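# Hand the bar over to the other gripper by its red end

## Task

Transfer the bar from the gripper now holding it to the other gripper while it stays in the air the whole time. At the end only the receiving gripper may hold it, and it must be gripping the bar's red end.

## Robot and tools

Robot: two UR7e-type arms, left_arm and right_arm, each with a Robotiq 2F-85 two-finger gripper. Each has a wrist camera: cam_left_wrist and cam_right_wrist, both 672x504. Frame, for reading results: in the scene frame the origin sits at table-top height midway between the arms, +z is up, +x points out over the table, and left_arm is on the +y side. The bases stand near (+0.005, +0.449, +0.013) m for left_arm and (-0.014, -0.465, +0.013) m for right_arm. Each arm reports its own hand position, quaternion (wxyz) and velocities in its own base frame. Fixed cameras and the table use the scene frame. A gripper's fingers point along its own +z and open and close along its y. end_effector_position is the point between the pads when they are closed; closed fingertips reach about 19 mm past it. A block about 10 cm long sticks out along the gripper's +x.

The 18-number row, used by execute_actions and move. Every value is a plain number from -1 to 1, and all 18 are always sent, even when one arm stays put. The order is: left dx, dy, dz, rx, ry, rz, left gripper position, force_limit, speed, and then the same nine for the right arm. The six pose numbers are an offset, not a pose. They are measured from that arm's Hand target as it was when the action or move began, along that Hand target's own axes. 1.0 equals 0.6 m of translation or 180 degrees of rotation. rx, ry, rz form one rotation vector. Every row in a list is measured from that same start, not from the row before it. Sending the same offset in a new call therefore moves the arm again. Six zeros ask the arm to return to its current Hand target. The controller limits the commanded orientation to within 32 degrees of the measured one at each step.

Gripper numbers. position: +1 is fully open (85 mm), about -0.8 is where the pads touch, and -1 closes until something blocks the fingers. force_limit, from -1 to +1, sets how hard the motor may push. speed sets how fast the fingers move: about 20, 85 and 150 mm/s at -1, 0 and +1. Both start at +1. A fast close from at least a centimetre wide grips hardest, up to about 200-245 N per pad. A slow close at force_limit -1 grips softest, about 30 N. To keep a gripper as it is, send the same three numbers it last had. A 0 in those places is a real command. After the fingers stop, a new force_limit or speed only takes effect when position changes by 0.01 or more. To grip, send -1 and check that object_status reads 2. The codes are: 0 moving, 1 blocked while opening, 2 blocked while closing, 3 reached the commanded position or pads met. position_measured is in counts: 3 open, about 78 = 60 mm, 130 = 40 mm, 180 = 20 mm, 230 = pads together.

Tools:
- execute_actions(actions, cameras): actions is a list of actions. Each action is a list of up to 15 rows, each 1/30 s long. If an action has fewer rows, its last row is held to make 15. The example shape is [[[18 numbers]]]. The result has the robot state, and images only if actions is empty or cameras names them. ["all"] gives every camera and [] gives none. An unknown camera name voids the call. An empty list is a way to look without moving.
- move(target, speed, blend, stop_force, zero, blocking, cameras): drives each gripper in a straight line toward its offset. target is one row, or a list of up to 15 rows all measured from the same starting Hand targets. speed is the top speed in m/s, 0.002 to 3.6, default 0.25; rotations may go up to twice that in rad/s. It can be one number or one per target. blend is in metres and rounds corners in a list; 0 stops at each target. stop_force is in N, 3 to 120, and ends an arm's path when its wrist sensor feels that much push. Don't use it while turning the gripper, or when pulling away from something the gripper presses on. zero (default true) rezeroes the sensor before the move. blocking=false returns after about 0.5 s while the move continues, and cannot be combined with stop_force. A move lasts at most 10 s. The paths do not avoid obstacles or the other arm. Moves near an arm's own base can flip its shoulder, so route around the base. The result adds a "move:" line with the ending (done, off_target, moving, held, fault) and any limits (paced = the pose was clipped, held = steps were withheld).
- wait(seconds 0-10), stop() to brake a running move, zero_wrist_force(arm), zoom_image(camera, region [x0,y0,x1,y1] in pixels, at most 504 by 504), read_manual (licence text only), finished_scene(scene: 1 or 2), which cannot be undone.

Reading results: Hand target is the last commanded pose after clipping. The gripper may rest short of it; the next command, even all zeros, asks for it again. Wrist force and torque are given along the gripper's axes, along with the peak since the last reading. Joint velocities may read "within noise". A MOTOR HOT line appears at 70 °C; at 85 °C the arm is braked for 30-60 s.

Dangers: an outside force near 150 N (±25), or contact torque at a joint's limit (138 N m for big joints, 25.7 N m for wrist joints), stops that arm for 10 s. A stiff arm commanded even slightly past a firm contact can fault. Gripping or bumping the other arm's fingers counts as a press between arms and can fail the scene. A clearance check blocks arm commands that would bring the arms too close, except finger against finger. Don't drop the bar, release it while it moves, swing it fast, slam, or let anything leave the table.

Each tool is called after "Request:" as name(argument=value, ...) on one line, values as JSON.

## Session

Request:
execute_actions(actions=[])

Scene clock: 0.00 s.
left_arm: end_effector_position=(+0.4290, +0.0000, +0.2026) position_measured=3 object_status=3 end_effector_quat_wxyz=(+0.000, +0.000, +1.000, +0.000) | right_arm: end_effector_position=(+0.4185, +0.3810, +0.1931) position_measured=157 object_status=2 end_effector_quat_wxyz=(-0.112, +0.778, +0.589, +0.190)
Joint positions: left_arm=[-0.316 -1.723 2.042 -1.89 -1.571 -0.316] | right_arm=[4.067 -1.626 -2.062 -0.592 1.68 2.796]
Joint velocities: within noise
Joint torques (N m): no reading
Motor temperatures (°C): left_arm=[33 29 26 29 36 37] | right_arm=[39 37 30 39 35 33]
Wrist force (N): no reading
Wrist torque (N m): no reading
Wrist force, peak (N): no reading
Hand target: left_arm +0.4290, +0.0000, +0.2026; +0.000, +0.000, +1.000, +0.000 | right_arm +0.4185, +0.3810, +0.1931; -0.112, +0.778, +0.589, +0.190
Tool commands: left_gripper/position=+1.0 left_gripper/force_limit=+1.0 left_gripper/speed=+1.0 right_gripper/position=-0.364706 right_gripper/force_limit=+1.0 right_gripper/speed=-1.0

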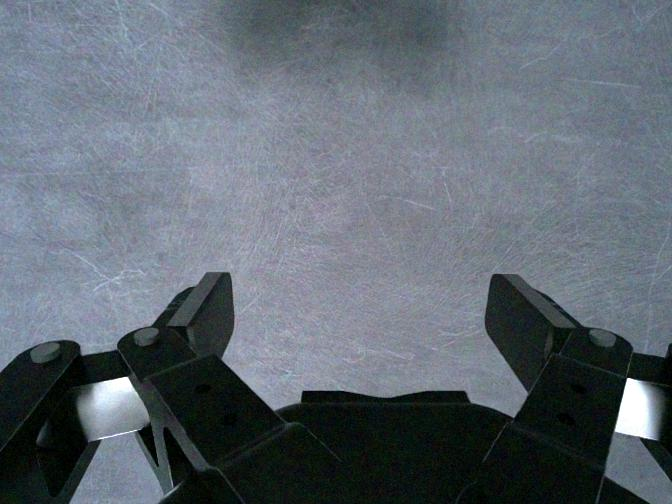

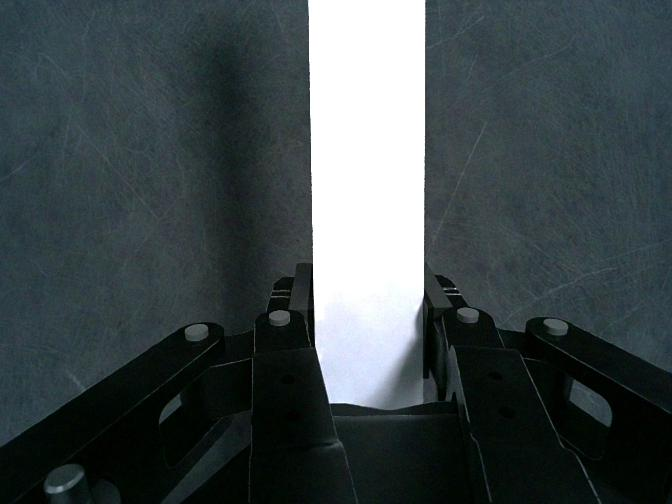

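Request:
move(target=[-0.033,-0.333,-0.383,0,0,0,1,1,1,0,0,0,0,0,0,-0.364706,1,-1], speed=0.4, cameras=["all"])

Scene clock: 50.23 s.
left_arm: end_effector_position=(+0.4488, -0.1998, +0.4323) position_measured=3 object_status=3 end_effector_quat_wxyz=(+0.000, +0.000, +1.000, +0.000) | right_arm: end_effector_position=(+0.4185, +0.3810, +0.1931) position_measured=157 object_status=2 end_effector_quat_wxyz=(-0.112, +0.778, +0.589, +0.190)
Joint positions: left_arm=[-0.694 -1.584 1.321 -1.308 -1.571 -0.693] | right_arm=[4.067 -1.626 -2.062 -0.592 1.68 2.796]
Joint torques (N m): left_arm=[1.4 -22.37 -31.73 -1.62 -1.21 -0.86] | right_arm=[-4.12 24.36 21.62 3.01 1.01 0.84]
Wrist force (N): left_arm=[-0.2 -0.8 -0.5] | right_arm=[0.2 0.6 -0.2]
Wrist torque (N m): left_arm=[-0.17 0.02 -0.10] | right_arm=[0.11 0.13 0.00]
Wrist force, peak (N): left_arm=[-0.3 -3.0 -3.5] | right_arm=[0.0 0.6 -1.0]
Hand target: left_arm +0.4488, -0.1998, +0.4324; +0.000, +0.000, +1.000, +0.000 | right_arm +0.4185, +0.3810, +0.1931; -0.112, +0.778, +0.589, +0.190
Off the commanded pose: left_arm 0.000 m, 0 deg | right_arm 0.000 m, 0 deg.
move: done
camera_calibration:
cam_left_wrist: T_world_to_cam=[[0.000597868, 0.999944, 0.0105482, 0.2039], [0.94103, -0.00413126, 0.338297, -0.552072], [0.338322, 0.0097239, -0.94098, 0.385709], [0, 0, 0, 1]] pos_world=[0.388901, -0.20992, 0.547558]

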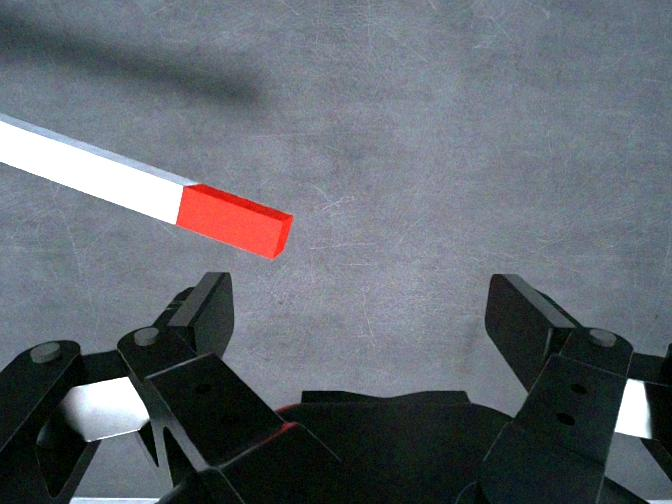

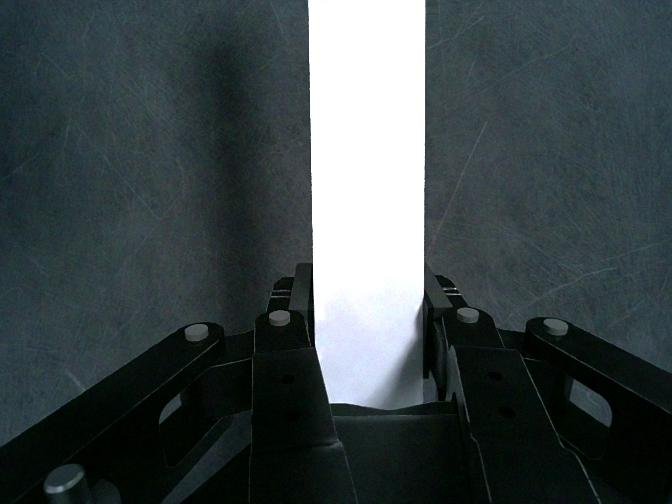

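Request:
zoom_image(camera="cam_left_wrist", region=[0, 100, 320, 280])

Scaled by 1.575.

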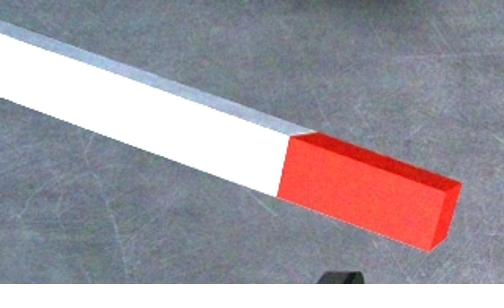

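Request:
move(target=[-0.005,-0.165,0.1,-0.0739,0.0318,0.59,1,1,1,0,0,0,0,0,0,-0.364706,1,-1], speed=0.6, cameras=["cam_left_wrist"])

Scene clock: 130.70 s.
left_arm: end_effector_position=(+0.4518, -0.2989, +0.3723) position_measured=3 object_status=3 end_effector_quat_wxyz=(-0.043, +0.797, +0.594, +0.100) | right_arm: end_effector_position=(+0.4185, +0.3810, +0.1931) position_measured=157 object_status=2 end_effector_quat_wxyz=(-0.112, +0.778, +0.589, +0.190)
Joint positions: left_arm=[-0.932 -1.47 1.351 -1.364 -1.371 0.921] | right_arm=[4.067 -1.626 -2.062 -0.592 1.68 2.796]
Joint torques (N m): left_arm=[12.85 -38.06 -32.79 0.3 -0.78 1.84] | right_arm=[-4.46 23.11 20.73 2.35 0.98 1.05]
Wrist force (N): left_arm=[0.5 -0.8 -0.2] | right_arm=[0.2 0.3 -0.5]
Wrist torque (N m): left_arm=[-0.17 -0.06 0.09] | right_arm=[0.05 0.13 0.00]
Wrist force, peak (N): left_arm=[-0.3 -0.9 -0.8] | right_arm=[0.1 0.6 -0.9]
Hand target: left_arm +0.4518, -0.2988, +0.3724; -0.043, +0.797, +0.594, +0.100 | right_arm +0.4185, +0.3810, +0.1931; -0.112, +0.778, +0.589, +0.190
Off the commanded pose: left_arm 0.000 m, 0 deg | right_arm 0.000 m, 0 deg.
move: done
camera_calibration:
cam_left_wrist: T_world_to_cam=[[0.953898, -0.29403, 0.0602011, -0.532257], [-0.299586, -0.944887, 0.132048, -0.178859], [0.0180572, -0.143996, -0.989414, 0.446001], [0, 0, 0, 1]] pos_world=[0.446082, -0.261279, 0.49694]
Images, in order (width x height): cam_left_wrist 672x504.

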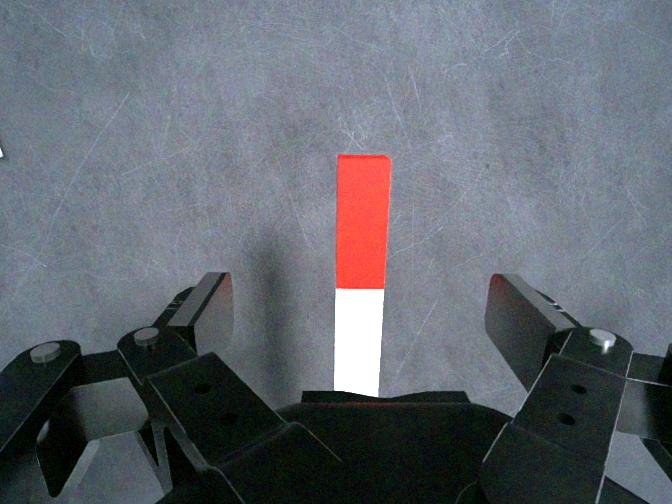

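Request:
move(target=[-0.003,0.0125,0.202,0,0,0,1,1,1,0,0,0,0,0,0,-0.364706,1,-1], speed=0.25, cameras=["cam_left_wrist"])

Scene clock: 152.90 s.
left_arm: end_effector_position=(+0.4716, -0.2799, +0.2541) position_measured=3 object_status=3 end_effector_quat_wxyz=(-0.043, +0.797, +0.594, +0.100) | right_arm: end_effector_position=(+0.4185, +0.3810, +0.1931) position_measured=157 object_status=2 end_effector_quat_wxyz=(-0.112, +0.778, +0.589, +0.190)
Joint positions: left_arm=[-0.88 -1.451 1.635 -1.678 -1.367 0.973] | right_arm=[4.067 -1.626 -2.062 -0.592 1.68 2.796]
Joint torques (N m): left_arm=[-13.94 -39.49 -14.91 -4.41 -0.05 -1.41] | right_arm=[-6.09 23.42 21.36 2.27 0.99 1.35]
Wrist force (N): left_arm=[0.8 -0.5 0.0] | right_arm=[0.5 0.3 -0.3]
Wrist torque (N m): left_arm=[-0.14 -0.10 0.11] | right_arm=[0.05 0.09 0.00]
Wrist force, peak (N): left_arm=[0.2 -0.9 -3.2] | right_arm=[0.0 0.7 -0.7]
Hand target: left_arm +0.4716, -0.2800, +0.2541; -0.043, +0.797, +0.594, +0.100 | right_arm +0.4185, +0.3810, +0.1931; -0.112, +0.778, +0.589, +0.190
Off the commanded pose: left_arm 0.000 m, 0 deg | right_arm 0.000 m, 0 deg.
move: done
camera_calibration:
cam_left_wrist: T_world_to_cam=[[0.953928, -0.293963, 0.060066, -0.538483], [-0.299499, -0.944923, 0.13199, -0.139363], [0.0179577, -0.143898, -0.98943, 0.331505], [0, 0, 0, 1]] pos_world=[0.465982, -0.242279, 0.37874]
Images, in order (width x height): cam_left_wrist 672x504.

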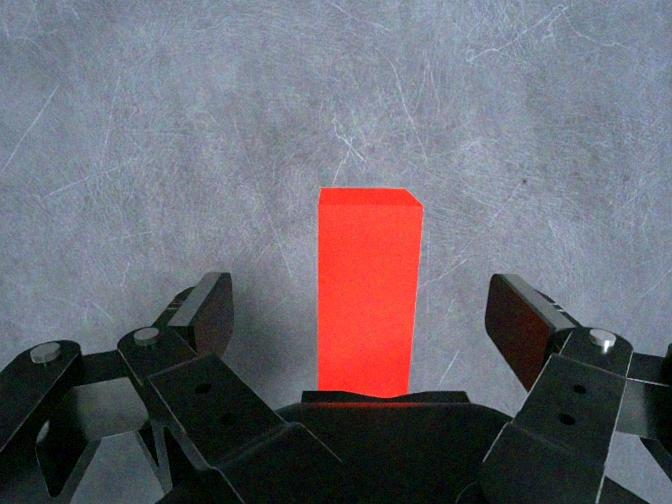

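Request:
execute_actions(actions=[[[0,0.0015,0,0,0,0,0.15,0.5,0.5,0,0,0,0,0,0,-0.364706,1,-1]],[[0,0,0,0,0,0,0.15,0.5,0.5,0,0,0,0,0,0,-0.364706,1,-1]],[[0,0,0,0,0,0,-1,0.5,-1,0,0,0,0,0,0,-0.364706,1,-1]],[[0,0,0,0,0,0,-1,0.5,-1,0,0,0,0,0,0,-0.364706,1,-1]]], cameras=["cam_left_wrist"])

Scene clock: 185.37 s.
left_arm: end_effector_position=(+0.4724, -0.2803, +0.2541) position_measured=158 object_status=0 end_effector_quat_wxyz=(-0.043, +0.797, +0.594, +0.100) | right_arm: end_effector_position=(+0.4185, +0.3810, +0.1931) position_measured=157 object_status=2 end_effector_quat_wxyz=(-0.112, +0.778, +0.589, +0.190)
Joint positions: left_arm=[-0.88 -1.45 1.633 -1.678 -1.367 0.974] | right_arm=[4.067 -1.626 -2.062 -0.592 1.68 2.796]
Joint torques (N m): left_arm=[12.68 -21.13 -15.77 0.26 1.15 -1.49] | right_arm=[-8.14 22.01 19.33 2.13 0.79 2.03]
Wrist force (N): left_arm=[0.0 -0.8 -0.8] | right_arm=[0.5 0.6 0.4]
Wrist torque (N m): left_arm=[-0.19 -0.12 0.23] | right_arm=[0.15 0.00 -0.23]
Wrist force, peak (N): left_arm=[1.1 -1.0 -0.1] | right_arm=[0.2 0.9 -0.4]
Hand target: left_arm +0.4724, -0.2803, +0.2541; -0.043, +0.797, +0.594, +0.100 | right_arm +0.4185, +0.3810, +0.1931; -0.112, +0.778, +0.589, +0.190
Off the commanded pose: left_arm 0.000 m, 0 deg | right_arm 0.000 m, 0 deg.
Step readings (end_effector_position of left_arm | right_arm):
0: (+0.4716, -0.2800, +0.2541) | (+0.4185, +0.3810, +0.1931)
1: (+0.4716, -0.2800, +0.2541) | (+0.4185, +0.3810, +0.1931)
2: (+0.4717, -0.2801, +0.2541) | (+0.4185, +0.3810, +0.1931)
4: (+0.4722, -0.2804, +0.2541) | (+0.4185, +0.3810, +0.1931)
8: (+0.4724, -0.2804, +0.2542) | (+0.4185, +0.3810, +0.1931)
15: (+0.4725, -0.2803, +0.2542) | (+0.4185, +0.3810, +0.1931)
16: (+0.4725, -0.2803, +0.2542) | (+0.4185, +0.3810, +0.1931)
17: (+0.4725, -0.2803, +0.2542) | (+0.4185, +0.3810, +0.1931)
19: (+0.4725, -0.2803, +0.2542) | (+0.4185, +0.3810, +0.1931)
23: (+0.4725, -0.2803, +0.2542) | (+0.4185, +0.3810, +0.1931)
30: (+0.4725, -0.2803, +0.2541) | (+0.4185, +0.3810, +0.1931)
31: (+0.4725, -0.2803, +0.2541) | (+0.4185, +0.3810, +0.1931)
32: (+0.4724, -0.2803, +0.2541) | (+0.4185, +0.3810, +0.1931)
34: (+0.4724, -0.2803, +0.2541) | (+0.4185, +0.3810, +0.1931)
38: (+0.4724, -0.2803, +0.2541) | (+0.4185, +0.3810, +0.1931)
45: (+0.4724, -0.2803, +0.2541) | (+0.4185, +0.3810, +0.1931)
46: (+0.4724, -0.2803, +0.2541) | (+0.4185, +0.3810, +0.1931)
47: (+0.4724, -0.2803, +0.2541) | (+0.4185, +0.3810, +0.1931)
49: (+0.4724, -0.2803, +0.2541) | (+0.4185, +0.3810, +0.1931)
53: (+0.4724, -0.2803, +0.2541) | (+0.4185, +0.3810, +0.1931)
60: (+0.4724, -0.2803, +0.2541) | (+0.4185, +0.3810, +0.1931)
camera_calibration:
cam_left_wrist: T_world_to_cam=[[0.953861, -0.294144, 0.0602462, -0.539445], [-0.299707, -0.944837, 0.132133, -0.139439], [0.0180567, -0.144093, -0.989399, 0.331328], [0, 0, 0, 1]] pos_world=[0.466782, -0.242679, 0.37874]
Images, in order (width x height): cam_left_wrist 672x504.

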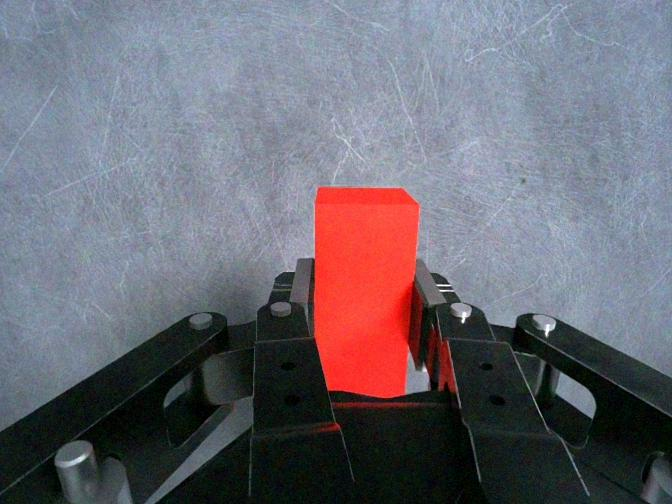

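Request:
execute_actions(actions=[[[0,0,0,0,0,0,-0.97,1,-1,0,0,0,0,0,0,-0.364706,1,-1]],[[0,0,0,0,0,0,-0.97,1,-1,0,0,0,0,0,0,-0.364706,1,-1]],[[0,0,0,0,0,0,-0.97,1,-1,0,0,0,0,0,0,0.5,1,-1]],[[0,0,0,0,0,0,-0.97,1,-1,0,0,0,0,0,0,0.5,1,-1]],[[0,0,0,0,0,0,-0.97,1,-1,0,0,0,0,0,0,0.5,1,-1]]], cameras=["all"])

Scene clock: 203.60 s.
left_arm: end_effector_position=(+0.4724, -0.2803, +0.2541) position_measured=158 object_status=2 end_effector_quat_wxyz=(-0.043, +0.797, +0.594, +0.100) | right_arm: end_effector_position=(+0.4185, +0.3810, +0.1931) position_measured=66 object_status=0 end_effector_quat_wxyz=(-0.112, +0.778, +0.589, +0.190)
Joint positions: left_arm=[-0.88 -1.449 1.633 -1.678 -1.367 0.974] | right_arm=[4.067 -1.626 -2.062 -0.592 1.68 2.796]
Joint torques (N m): left_arm=[10 -40.65 -34.11 -4.9 0.99 -0.35] | right_arm=[-10.77 22.24 19.46 2.31 0.72 2.37]
Wrist force (N): left_arm=[-0.2 -0.8 2.4] | right_arm=[1.3 0.5 -3.2]
Wrist torque (N m): left_arm=[-0.18 0.43 0.01] | right_arm=[0.06 0.37 0.01]
Wrist force, peak (N): left_arm=[0.0 -0.9 3.9] | right_arm=[1.6 0.5 -3.4]
Hand target: left_arm +0.4724, -0.2803, +0.2541; -0.043, +0.797, +0.594, +0.100 | right_arm +0.4185, +0.3810, +0.1931; -0.112, +0.778, +0.589, +0.190
Off the commanded pose: left_arm 0.000 m, 0 deg | right_arm 0.000 m, 0 deg.
Step readings (end_effector_position of left_arm | right_arm):
0: (+0.4724, -0.2803, +0.2541) | (+0.4185, +0.3810, +0.1931)
1: (+0.4724, -0.2803, +0.2541) | (+0.4185, +0.3810, +0.1931)
2: (+0.4724, -0.2803, +0.2541) | (+0.4185, +0.3810, +0.1931)
4: (+0.4724, -0.2803, +0.2541) | (+0.4185, +0.3810, +0.1931)
8: (+0.4724, -0.2803, +0.2541) | (+0.4185, +0.3810, +0.1931)
15: (+0.4724, -0.2803, +0.2541) | (+0.4185, +0.3810, +0.1931)
16: (+0.4724, -0.2803, +0.2541) | (+0.4185, +0.3810, +0.1931)
17: (+0.4724, -0.2803, +0.2541) | (+0.4185, +0.3810, +0.1931)
19: (+0.4724, -0.2803, +0.2541) | (+0.4185, +0.3810, +0.1931)
23: (+0.4724, -0.2803, +0.2541) | (+0.4185, +0.3810, +0.1931)
30: (+0.4724, -0.2803, +0.2541) | (+0.4185, +0.3810, +0.1931)
31: (+0.4724, -0.2803, +0.2541) | (+0.4185, +0.3810, +0.1931)
32: (+0.4724, -0.2803, +0.2541) | (+0.4185, +0.3810, +0.1931)
34: (+0.4724, -0.2803, +0.2541) | (+0.4185, +0.3810, +0.1931)
38: (+0.4724, -0.2803, +0.2541) | (+0.4185, +0.3810, +0.1931)
45: (+0.4724, -0.2803, +0.2541) | (+0.4185, +0.3810, +0.1931)
46: (+0.4724, -0.2803, +0.2541) | (+0.4185, +0.3810, +0.1931)
47: (+0.4724, -0.2803, +0.2541) | (+0.4185, +0.3810, +0.1931)
49: (+0.4724, -0.2803, +0.2541) | (+0.4185, +0.3810, +0.1931)
53: (+0.4724, -0.2803, +0.2541) | (+0.4185, +0.3810, +0.1931)
60: (+0.4724, -0.2803, +0.2541) | (+0.4185, +0.3810, +0.1931)
61: (+0.4724, -0.2803, +0.2541) | (+0.4185, +0.3810, +0.1931)
62: (+0.4724, -0.2803, +0.2541) | (+0.4185, +0.3810, +0.1931)
64: (+0.4724, -0.2803, +0.2541) | (+0.4185, +0.3810, +0.1931)
68: (+0.4724, -0.2803, +0.2541) | (+0.4185, +0.3810, +0.1931)
75: (+0.4724, -0.2803, +0.2541) | (+0.4185, +0.3810, +0.1931)
camera_calibration:
cam_left_wrist: T_world_to_cam=[[0.953861, -0.294144, 0.0602462, -0.539445], [-0.299707, -0.944837, 0.132133, -0.139439], [0.0180567, -0.144093, -0.989399, 0.331328], [0, 0, 0, 1]] pos_world=[0.466782, -0.242679, 0.37874]

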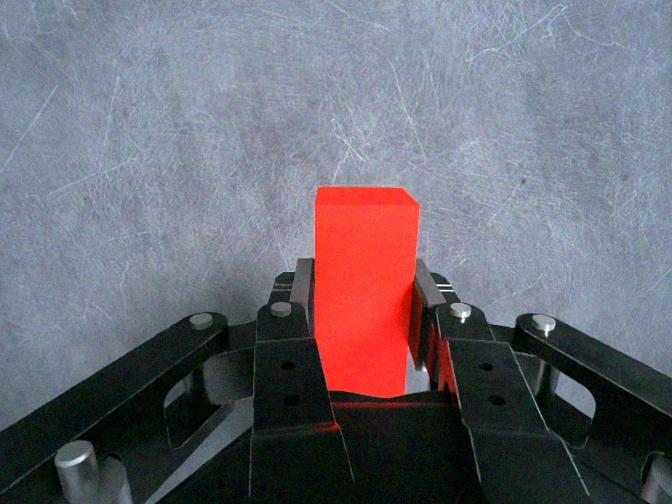

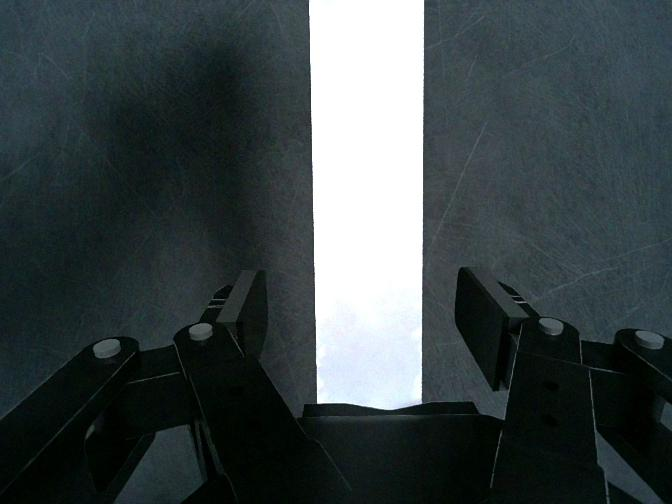

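Request:
move(target=[0,0,0,0,0,0,-0.97,1,-1,0,0,-0.2,0,0,0,0.5,1,-1], speed=0.3, cameras=["cam_right_wrist"])

Scene clock: 208.33 s.
left_arm: end_effector_position=(+0.4724, -0.2803, +0.2541) position_measured=158 object_status=2 end_effector_quat_wxyz=(-0.043, +0.797, +0.594, +0.100) | right_arm: end_effector_position=(+0.3990, +0.3332, +0.3013) position_measured=66 object_status=3 end_effector_quat_wxyz=(-0.112, +0.778, +0.589, +0.190)
Joint positions: left_arm=[-0.88 -1.45 1.633 -1.678 -1.367 0.974] | right_arm=[4.035 -1.408 -1.965 -0.91 1.694 2.766]
Joint torques (N m): left_arm=[7.19 -40.55 -35.47 -4.73 0.55 1.78] | right_arm=[11.99 25.03 25.54 1.83 -1.2 2.54]
Wrist force (N): left_arm=[-0.1 -0.9 2.5] | right_arm=[1.5 0.5 -2.8]
Wrist torque (N m): left_arm=[-0.19 0.49 0.01] | right_arm=[0.05 0.35 0.08]
Wrist force, peak (N): left_arm=[0.0 -0.7 3.4] | right_arm=[1.4 0.5 -6.3]
Hand target: left_arm +0.4724, -0.2803, +0.2541; -0.043, +0.797, +0.594, +0.100 | right_arm +0.3989, +0.3332, +0.3014; -0.112, +0.778, +0.589, +0.190
Off the commanded pose: left_arm 0.000 m, 0 deg | right_arm 0.000 m, 0 deg.
move: done
camera_calibration:
cam_right_wrist: T_world_to_cam=[[0.951356, -0.300557, 0.0677213, -0.2919], [-0.292597, -0.950243, -0.106892, 0.490035], [0.0964788, 0.081877, -0.991962, 0.36368], [0, 0, 0, 1]] pos_world=[0.385996, 0.348142, 0.432905]
Images, in order (width x height): cam_right_wrist 672x504.

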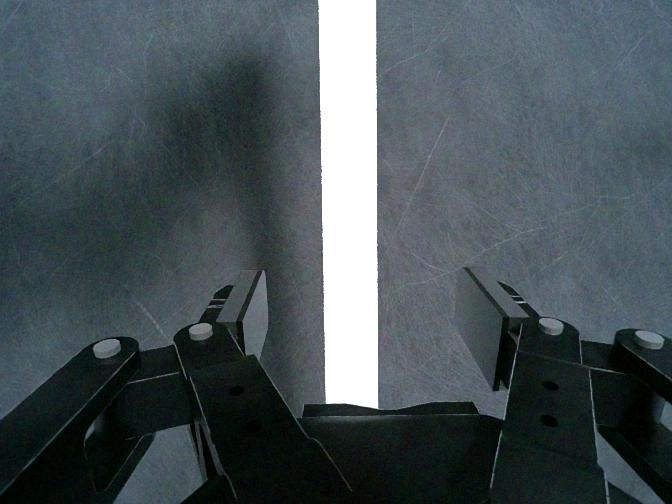

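Request:
finished_scene(scene=1)

The scene is finished: the task was done.


## Next scene

The same job, from a new start.

Request:
execute_actions(actions=[])

Scene clock: 0.00 s.
left_arm: end_effector_position=(+0.4290, +0.0000, +0.2026) position_measured=3 object_status=3 end_effector_quat_wxyz=(+0.000, +0.000, +1.000, +0.000) | right_arm: end_effector_position=(+0.3618, +0.3676, +0.1790) position_measured=182 object_status=2 end_effector_quat_wxyz=(-0.049, +0.784, +0.619, -0.015)
Joint positions: left_arm=[-0.316 -1.723 2.042 -1.89 -1.571 -0.316] | right_arm=[4.144 -1.67 -1.868 -1.171 1.674 2.807]
Joint velocities: within noise
Joint torques (N m): no reading
Motor temperatures (°C): left_arm=[32 29 26 28 36 36] | right_arm=[37 35 30 38 35 32]
Wrist force (N): no reading
Wrist torque (N m): no reading
Wrist force, peak (N): no reading
Hand target: left_arm +0.4290, +0.0000, +0.2026; +0.000, +0.000, +1.000, +0.000 | right_arm +0.3618, +0.3676, +0.1790; -0.049, +0.784, +0.619, -0.015
Tool commands: left_gripper/position=+1.0 left_gripper/force_limit=+1.0 left_gripper/speed=+1.0 right_gripper/position=-0.568627 right_gripper/force_limit=+1.0 right_gripper/speed=-1.0
camera_calibration:
cam_right_wrist: T_world_to_cam=[[0.968139, -0.240235, -0.0706675, -0.241473], [-0.209868, -0.932359, 0.294386, 0.390455], [-0.136609, -0.270175, -0.95307, 0.449965], [0, 0, 0, 1]] pos_world=[0.377193, 0.427604, 0.29684]

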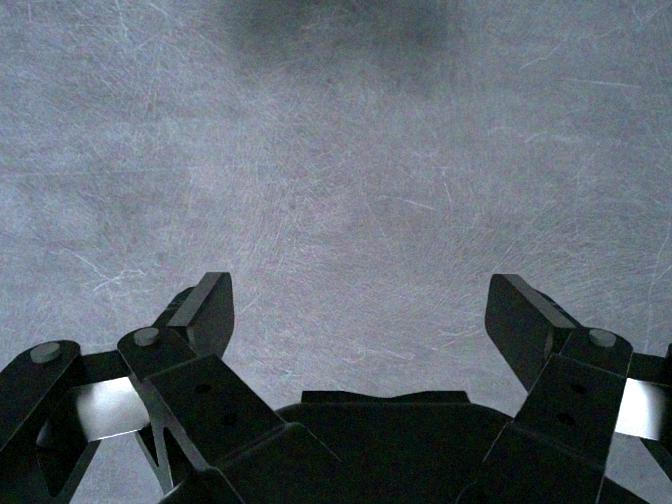

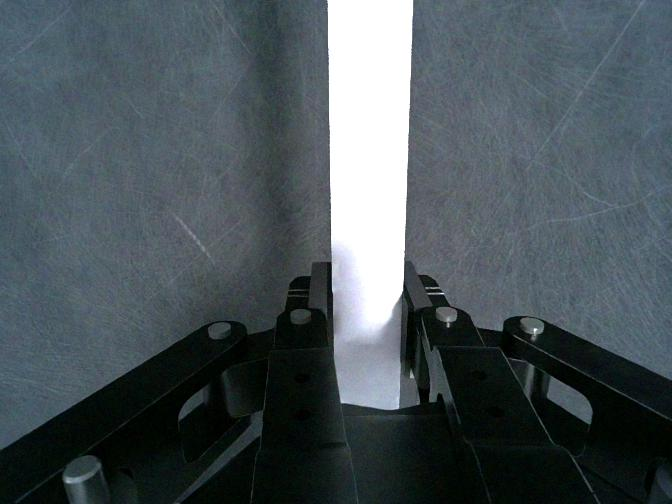

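Request:
move(target=[0.0095,-0.46,-0.1873,0.0559,0,0.5786,1,1,1,0,0,0,0,0,0,-0.568627,1,-1], speed=0.6, cameras=["cam_left_wrist"])

Scene clock: 32.87 s.
left_arm: end_effector_position=(+0.4233, -0.2761, +0.3149) position_measured=3 object_status=3 end_effector_quat_wxyz=(+0.000, +0.788, +0.611, -0.076) | right_arm: end_effector_position=(+0.3618, +0.3676, +0.1790) position_measured=182 object_status=2 end_effector_quat_wxyz=(-0.049, +0.784, +0.619, -0.015)
Joint positions: left_arm=[-0.766 -1.546 1.587 -1.59 -1.722 1.057] | right_arm=[4.144 -1.67 -1.868 -1.171 1.674 2.807]
Joint torques (N m): left_arm=[12.49 -36.1 -20.09 -4.89 1.02 1.73] | right_arm=[0.45 31.23 26.14 4.63 0.83 1.09]
Wrist force (N): left_arm=[-0.4 -0.9 0.3] | right_arm=[0.2 -0.5 -0.2]
Wrist torque (N m): left_arm=[-0.16 0.07 0.10] | right_arm=[-0.08 -0.10 0.00]
Wrist force, peak (N): left_arm=[-2.1 -0.4 -0.4] | right_arm=[0.8 -0.2 -0.2]
Hand target: left_arm +0.4233, -0.2760, +0.3150; +0.000, +0.788, +0.611, -0.076 | right_arm +0.3618, +0.3676, +0.1790; -0.049, +0.784, +0.619, -0.015
Off the commanded pose: left_arm 0.000 m, 0 deg | right_arm 0.000 m, 0 deg.
move: done
camera_calibration:
cam_left_wrist: T_world_to_cam=[[0.964215, -0.251887, -0.08272, -0.442682], [-0.189906, -0.873902, 0.447473, -0.284418], [-0.185002, -0.415751, -0.890464, 0.37279], [0, 0, 0, 1]] pos_world=[0.441795, -0.205071, 0.422607]
Images, in order (width x height): cam_left_wrist 672x504.

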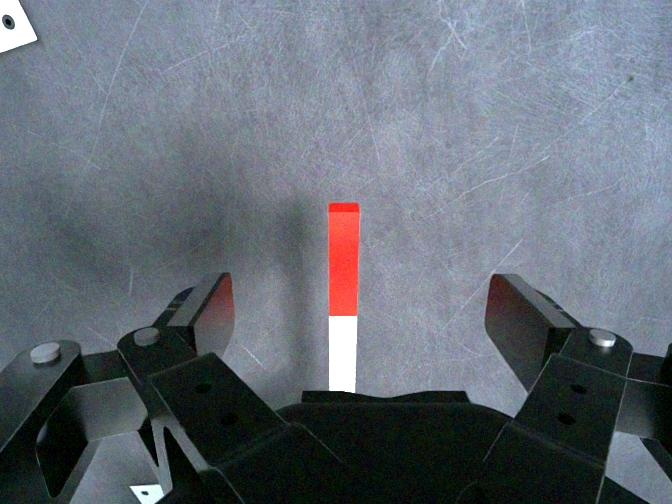

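Request:
zoom_image(camera="cam_left_wrist", region=[290, 190, 400, 400])

Scaled by 2.400.

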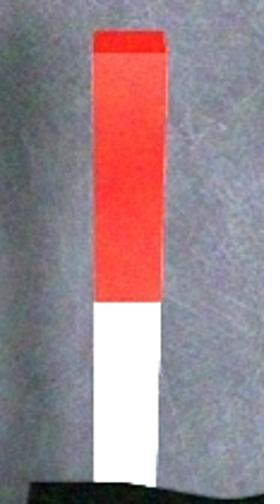

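Request:
move(target=[[-0.0617,-0.0025,0.24,0,0,0,1,1,1,0,0,0,0,0,0,-0.568627,1,-1],[-0.0617,-0.0025,0.24,0,0,0,-0.05,1,0.5,0,0,0,0,0,0,-0.568627,1,-1]], speed=0.25, cameras=["cam_left_wrist"])

Scene clock: 79.17 s.
left_arm: end_effector_position=(+0.3957, -0.3247, +0.1772) position_measured=135 object_status=0 end_effector_quat_wxyz=(+0.000, +0.788, +0.611, -0.076) | right_arm: end_effector_position=(+0.3618, +0.3676, +0.1790) position_measured=182 object_status=2 end_effector_quat_wxyz=(-0.049, +0.784, +0.619, -0.015)
Joint positions: left_arm=[-0.873 -1.467 1.869 -1.967 -1.723 0.95] | right_arm=[4.144 -1.67 -1.868 -1.171 1.674 2.807]
Joint torques (N m): left_arm=[12.48 -37.04 -13.21 -5.05 1.05 -1.36] | right_arm=[0.39 32.23 28.43 5.08 0.78 1.6]
Wrist force (N): left_arm=[-0.3 -0.6 0.2] | right_arm=[0.1 -0.1 -0.3]
Wrist torque (N m): left_arm=[-0.11 0.02 -0.05] | right_arm=[-0.01 -0.08 0.00]
Wrist force, peak (N): left_arm=[-1.0 -0.7 3.2] | right_arm=[0.6 -0.6 -0.1]
Hand target: left_arm +0.3957, -0.3247, +0.1773; +0.000, +0.788, +0.611, -0.076 | right_arm +0.3618, +0.3676, +0.1790; -0.049, +0.784, +0.619, -0.015
Off the commanded pose: left_arm 0.000 m, 0 deg | right_arm 0.000 m, 0 deg.
move: done
camera_calibration:
cam_left_wrist: T_world_to_cam=[[0.964188, -0.252048, -0.0825404, -0.439784], [-0.190119, -0.873834, 0.447513, -0.27042], [-0.184922, -0.415795, -0.89046, 0.224817], [0, 0, 0, 1]] pos_world=[0.414196, -0.253672, 0.284907]
Images, in order (width x height): cam_left_wrist 672x504.

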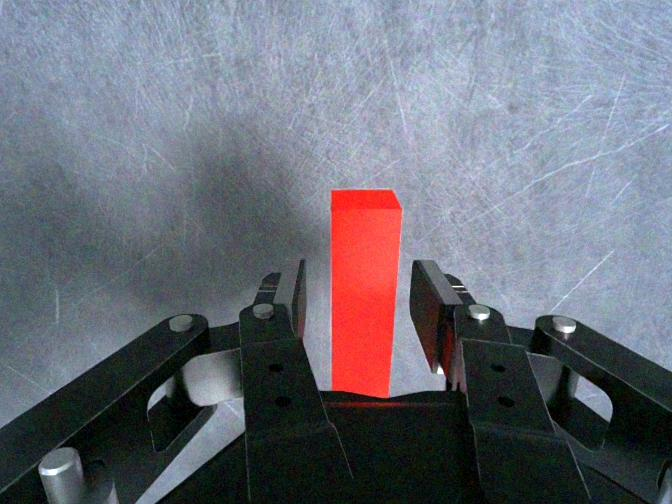

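Request:
execute_actions(actions=[[[0,0.0022,0,0,0,0,-0.05,1,0.5,0,0,0,0,0,0,-0.568627,1,-1]],[[0,0,0,0,0,0,-1,1,-1,0,0,0,0,0,0,-0.568627,1,-1]],[[0,0,0,0,0,0,-1,1,-1,0,0,0,0,0,0,-0.568627,1,-1]],[[0,0,0,0,0,0,-1,1,-1,0,0,0,0,0,0,-0.568627,1,-1]]])

Scene clock: 89.20 s.
left_arm: end_effector_position=(+0.3969, -0.3250, +0.1771) position_measured=183 object_status=2 end_effector_quat_wxyz=(+0.000, +0.788, +0.611, -0.076) | right_arm: end_effector_position=(+0.3618, +0.3676, +0.1790) position_measured=182 object_status=2 end_effector_quat_wxyz=(-0.049, +0.784, +0.619, -0.015)
Joint positions: left_arm=[-0.871 -1.464 1.866 -1.966 -1.723 0.951] | right_arm=[4.144 -1.67 -1.868 -1.171 1.674 2.807]
Joint torques (N m): left_arm=[-13.97 -37.05 -18.88 -3.61 -0.21 -0.62] | right_arm=[1.89 32.18 31.21 5.69 0.76 2.09]
Wrist force (N): left_arm=[2.1 -2.6 -1.0] | right_arm=[-2.2 1.5 -0.1]
Wrist torque (N m): left_arm=[-0.07 -0.09 -0.22] | right_arm=[-0.14 -0.15 0.58]
Wrist force, peak (N): left_arm=[2.4 -2.6 -1.3] | right_arm=[-2.5 1.6 0.8]
Hand target: left_arm +0.3969, -0.3250, +0.1771; +0.000, +0.788, +0.611, -0.076 | right_arm +0.3618, +0.3676, +0.1790; -0.049, +0.784, +0.619, -0.015
Off the commanded pose: left_arm 0.000 m, 0 deg | right_arm 0.000 m, 0 deg.
Step readings (end_effector_position of left_arm | right_arm):
0: (+0.3957, -0.3247, +0.1773) | (+0.3618, +0.3676, +0.1790)
1: (+0.3957, -0.3247, +0.1773) | (+0.3618, +0.3676, +0.1790)
2: (+0.3959, -0.3247, +0.1772) | (+0.3618, +0.3676, +0.1790)
4: (+0.3968, -0.3249, +0.1772) | (+0.3618, +0.3676, +0.1790)
8: (+0.3971, -0.3250, +0.1772) | (+0.3618, +0.3676, +0.1790)
15: (+0.3970, -0.3250, +0.1771) | (+0.3618, +0.3676, +0.1790)
16: (+0.3970, -0.3250, +0.1771) | (+0.3618, +0.3676, +0.1790)
17: (+0.3970, -0.3250, +0.1771) | (+0.3618, +0.3676, +0.1790)
19: (+0.3970, -0.3250, +0.1771) | (+0.3618, +0.3676, +0.1790)
23: (+0.3970, -0.3250, +0.1771) | (+0.3618, +0.3676, +0.1790)
30: (+0.3969, -0.3250, +0.1771) | (+0.3618, +0.3676, +0.1790)
31: (+0.3969, -0.3250, +0.1771) | (+0.3618, +0.3676, +0.1790)
32: (+0.3969, -0.3250, +0.1771) | (+0.3618, +0.3676, +0.1790)
34: (+0.3969, -0.3250, +0.1771) | (+0.3618, +0.3676, +0.1790)
38: (+0.3969, -0.3250, +0.1771) | (+0.3618, +0.3676, +0.1790)
45: (+0.3969, -0.3250, +0.1771) | (+0.3618, +0.3676, +0.1790)
46: (+0.3969, -0.3250, +0.1771) | (+0.3618, +0.3676, +0.1790)
47: (+0.3969, -0.3250, +0.1771) | (+0.3618, +0.3676, +0.1790)
49: (+0.3969, -0.3250, +0.1771) | (+0.3618, +0.3676, +0.1790)
53: (+0.3969, -0.3250, +0.1771) | (+0.3618, +0.3676, +0.1790)
60: (+0.3969, -0.3250, +0.1771) | (+0.3618, +0.3676, +0.1790)

Gripped. Release right and retract.

Request:
move(target=[[0,0,0,0,0,0,-1,1,-1,0,0,0,0,0,0,0.3,1,-0.7],[0,0,0,0,0,0,-1,1,-1,0,0,-0.2,0,0,0,0.3,1,-0.7]], speed=0.3, cameras=["all"])

Scene clock: 95.43 s.
left_arm: end_effector_position=(+0.3969, -0.3250, +0.1771) position_measured=183 object_status=2 end_effector_quat_wxyz=(+0.000, +0.788, +0.611, -0.076) | right_arm: end_effector_position=(+0.3720, +0.3605, +0.2982) position_measured=91 object_status=3 end_effector_quat_wxyz=(-0.049, +0.784, +0.619, -0.015)
Joint positions: left_arm=[-0.871 -1.464 1.866 -1.966 -1.723 0.951] | right_arm=[4.119 -1.608 -1.619 -1.484 1.674 2.783]
Joint torques (N m): left_arm=[-11.23 -33.28 -32.51 -0.23 -1.42 1.7] | right_arm=[10.57 34.99 35.11 1.45 1.24 2.68]
Wrist force (N): left_arm=[-0.1 -0.7 0.8] | right_arm=[0.2 -0.3 -0.9]
Wrist torque (N m): left_arm=[-0.13 0.13 -0.04] | right_arm=[-0.03 0.01 0.02]
Wrist force, peak (N): left_arm=[2.3 -2.7 -1.3] | right_arm=[0.4 -0.1 -4.2]
Hand target: left_arm +0.3969, -0.3250, +0.1771; +0.000, +0.788, +0.611, -0.076 | right_arm +0.3719, +0.3605, +0.2984; -0.049, +0.784, +0.619, -0.015
Off the commanded pose: left_arm 0.000 m, 0 deg | right_arm 0.000 m, 0 deg.
move: done
camera_calibration:
cam_left_wrist: T_world_to_cam=[[0.964193, -0.252038, -0.082518, -0.44103], [-0.190103, -0.873798, 0.447591, -0.270429], [-0.184914, -0.415877, -0.890423, 0.22479], [0, 0, 0, 1]] pos_world=[0.415396, -0.253972, 0.284807]
cam_right_wrist: T_world_to_cam=[[0.968116, -0.240334, -0.0706437, -0.244493], [-0.209965, -0.932325, 0.294423, 0.350873], [-0.136623, -0.270203, -0.953061, 0.563045], [0, 0, 0, 1]] pos_world=[0.387293, 0.420504, 0.41604]

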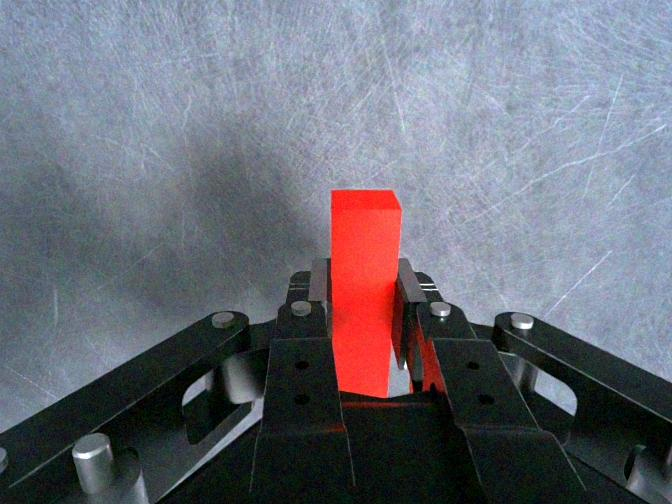

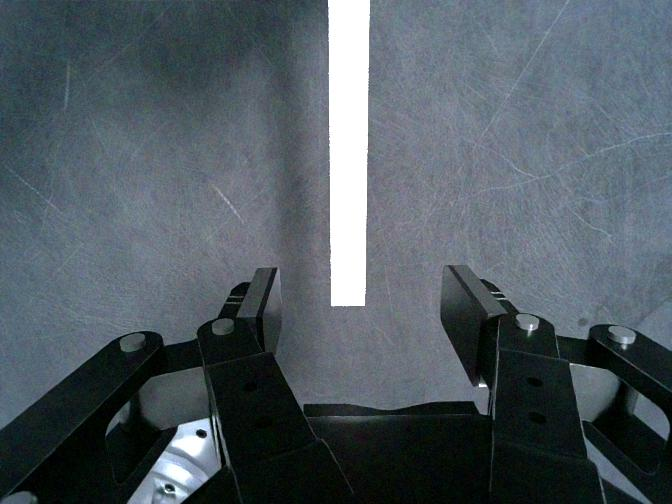

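Request:
finished_scene(scene=2)

The scene is finished: the task was done.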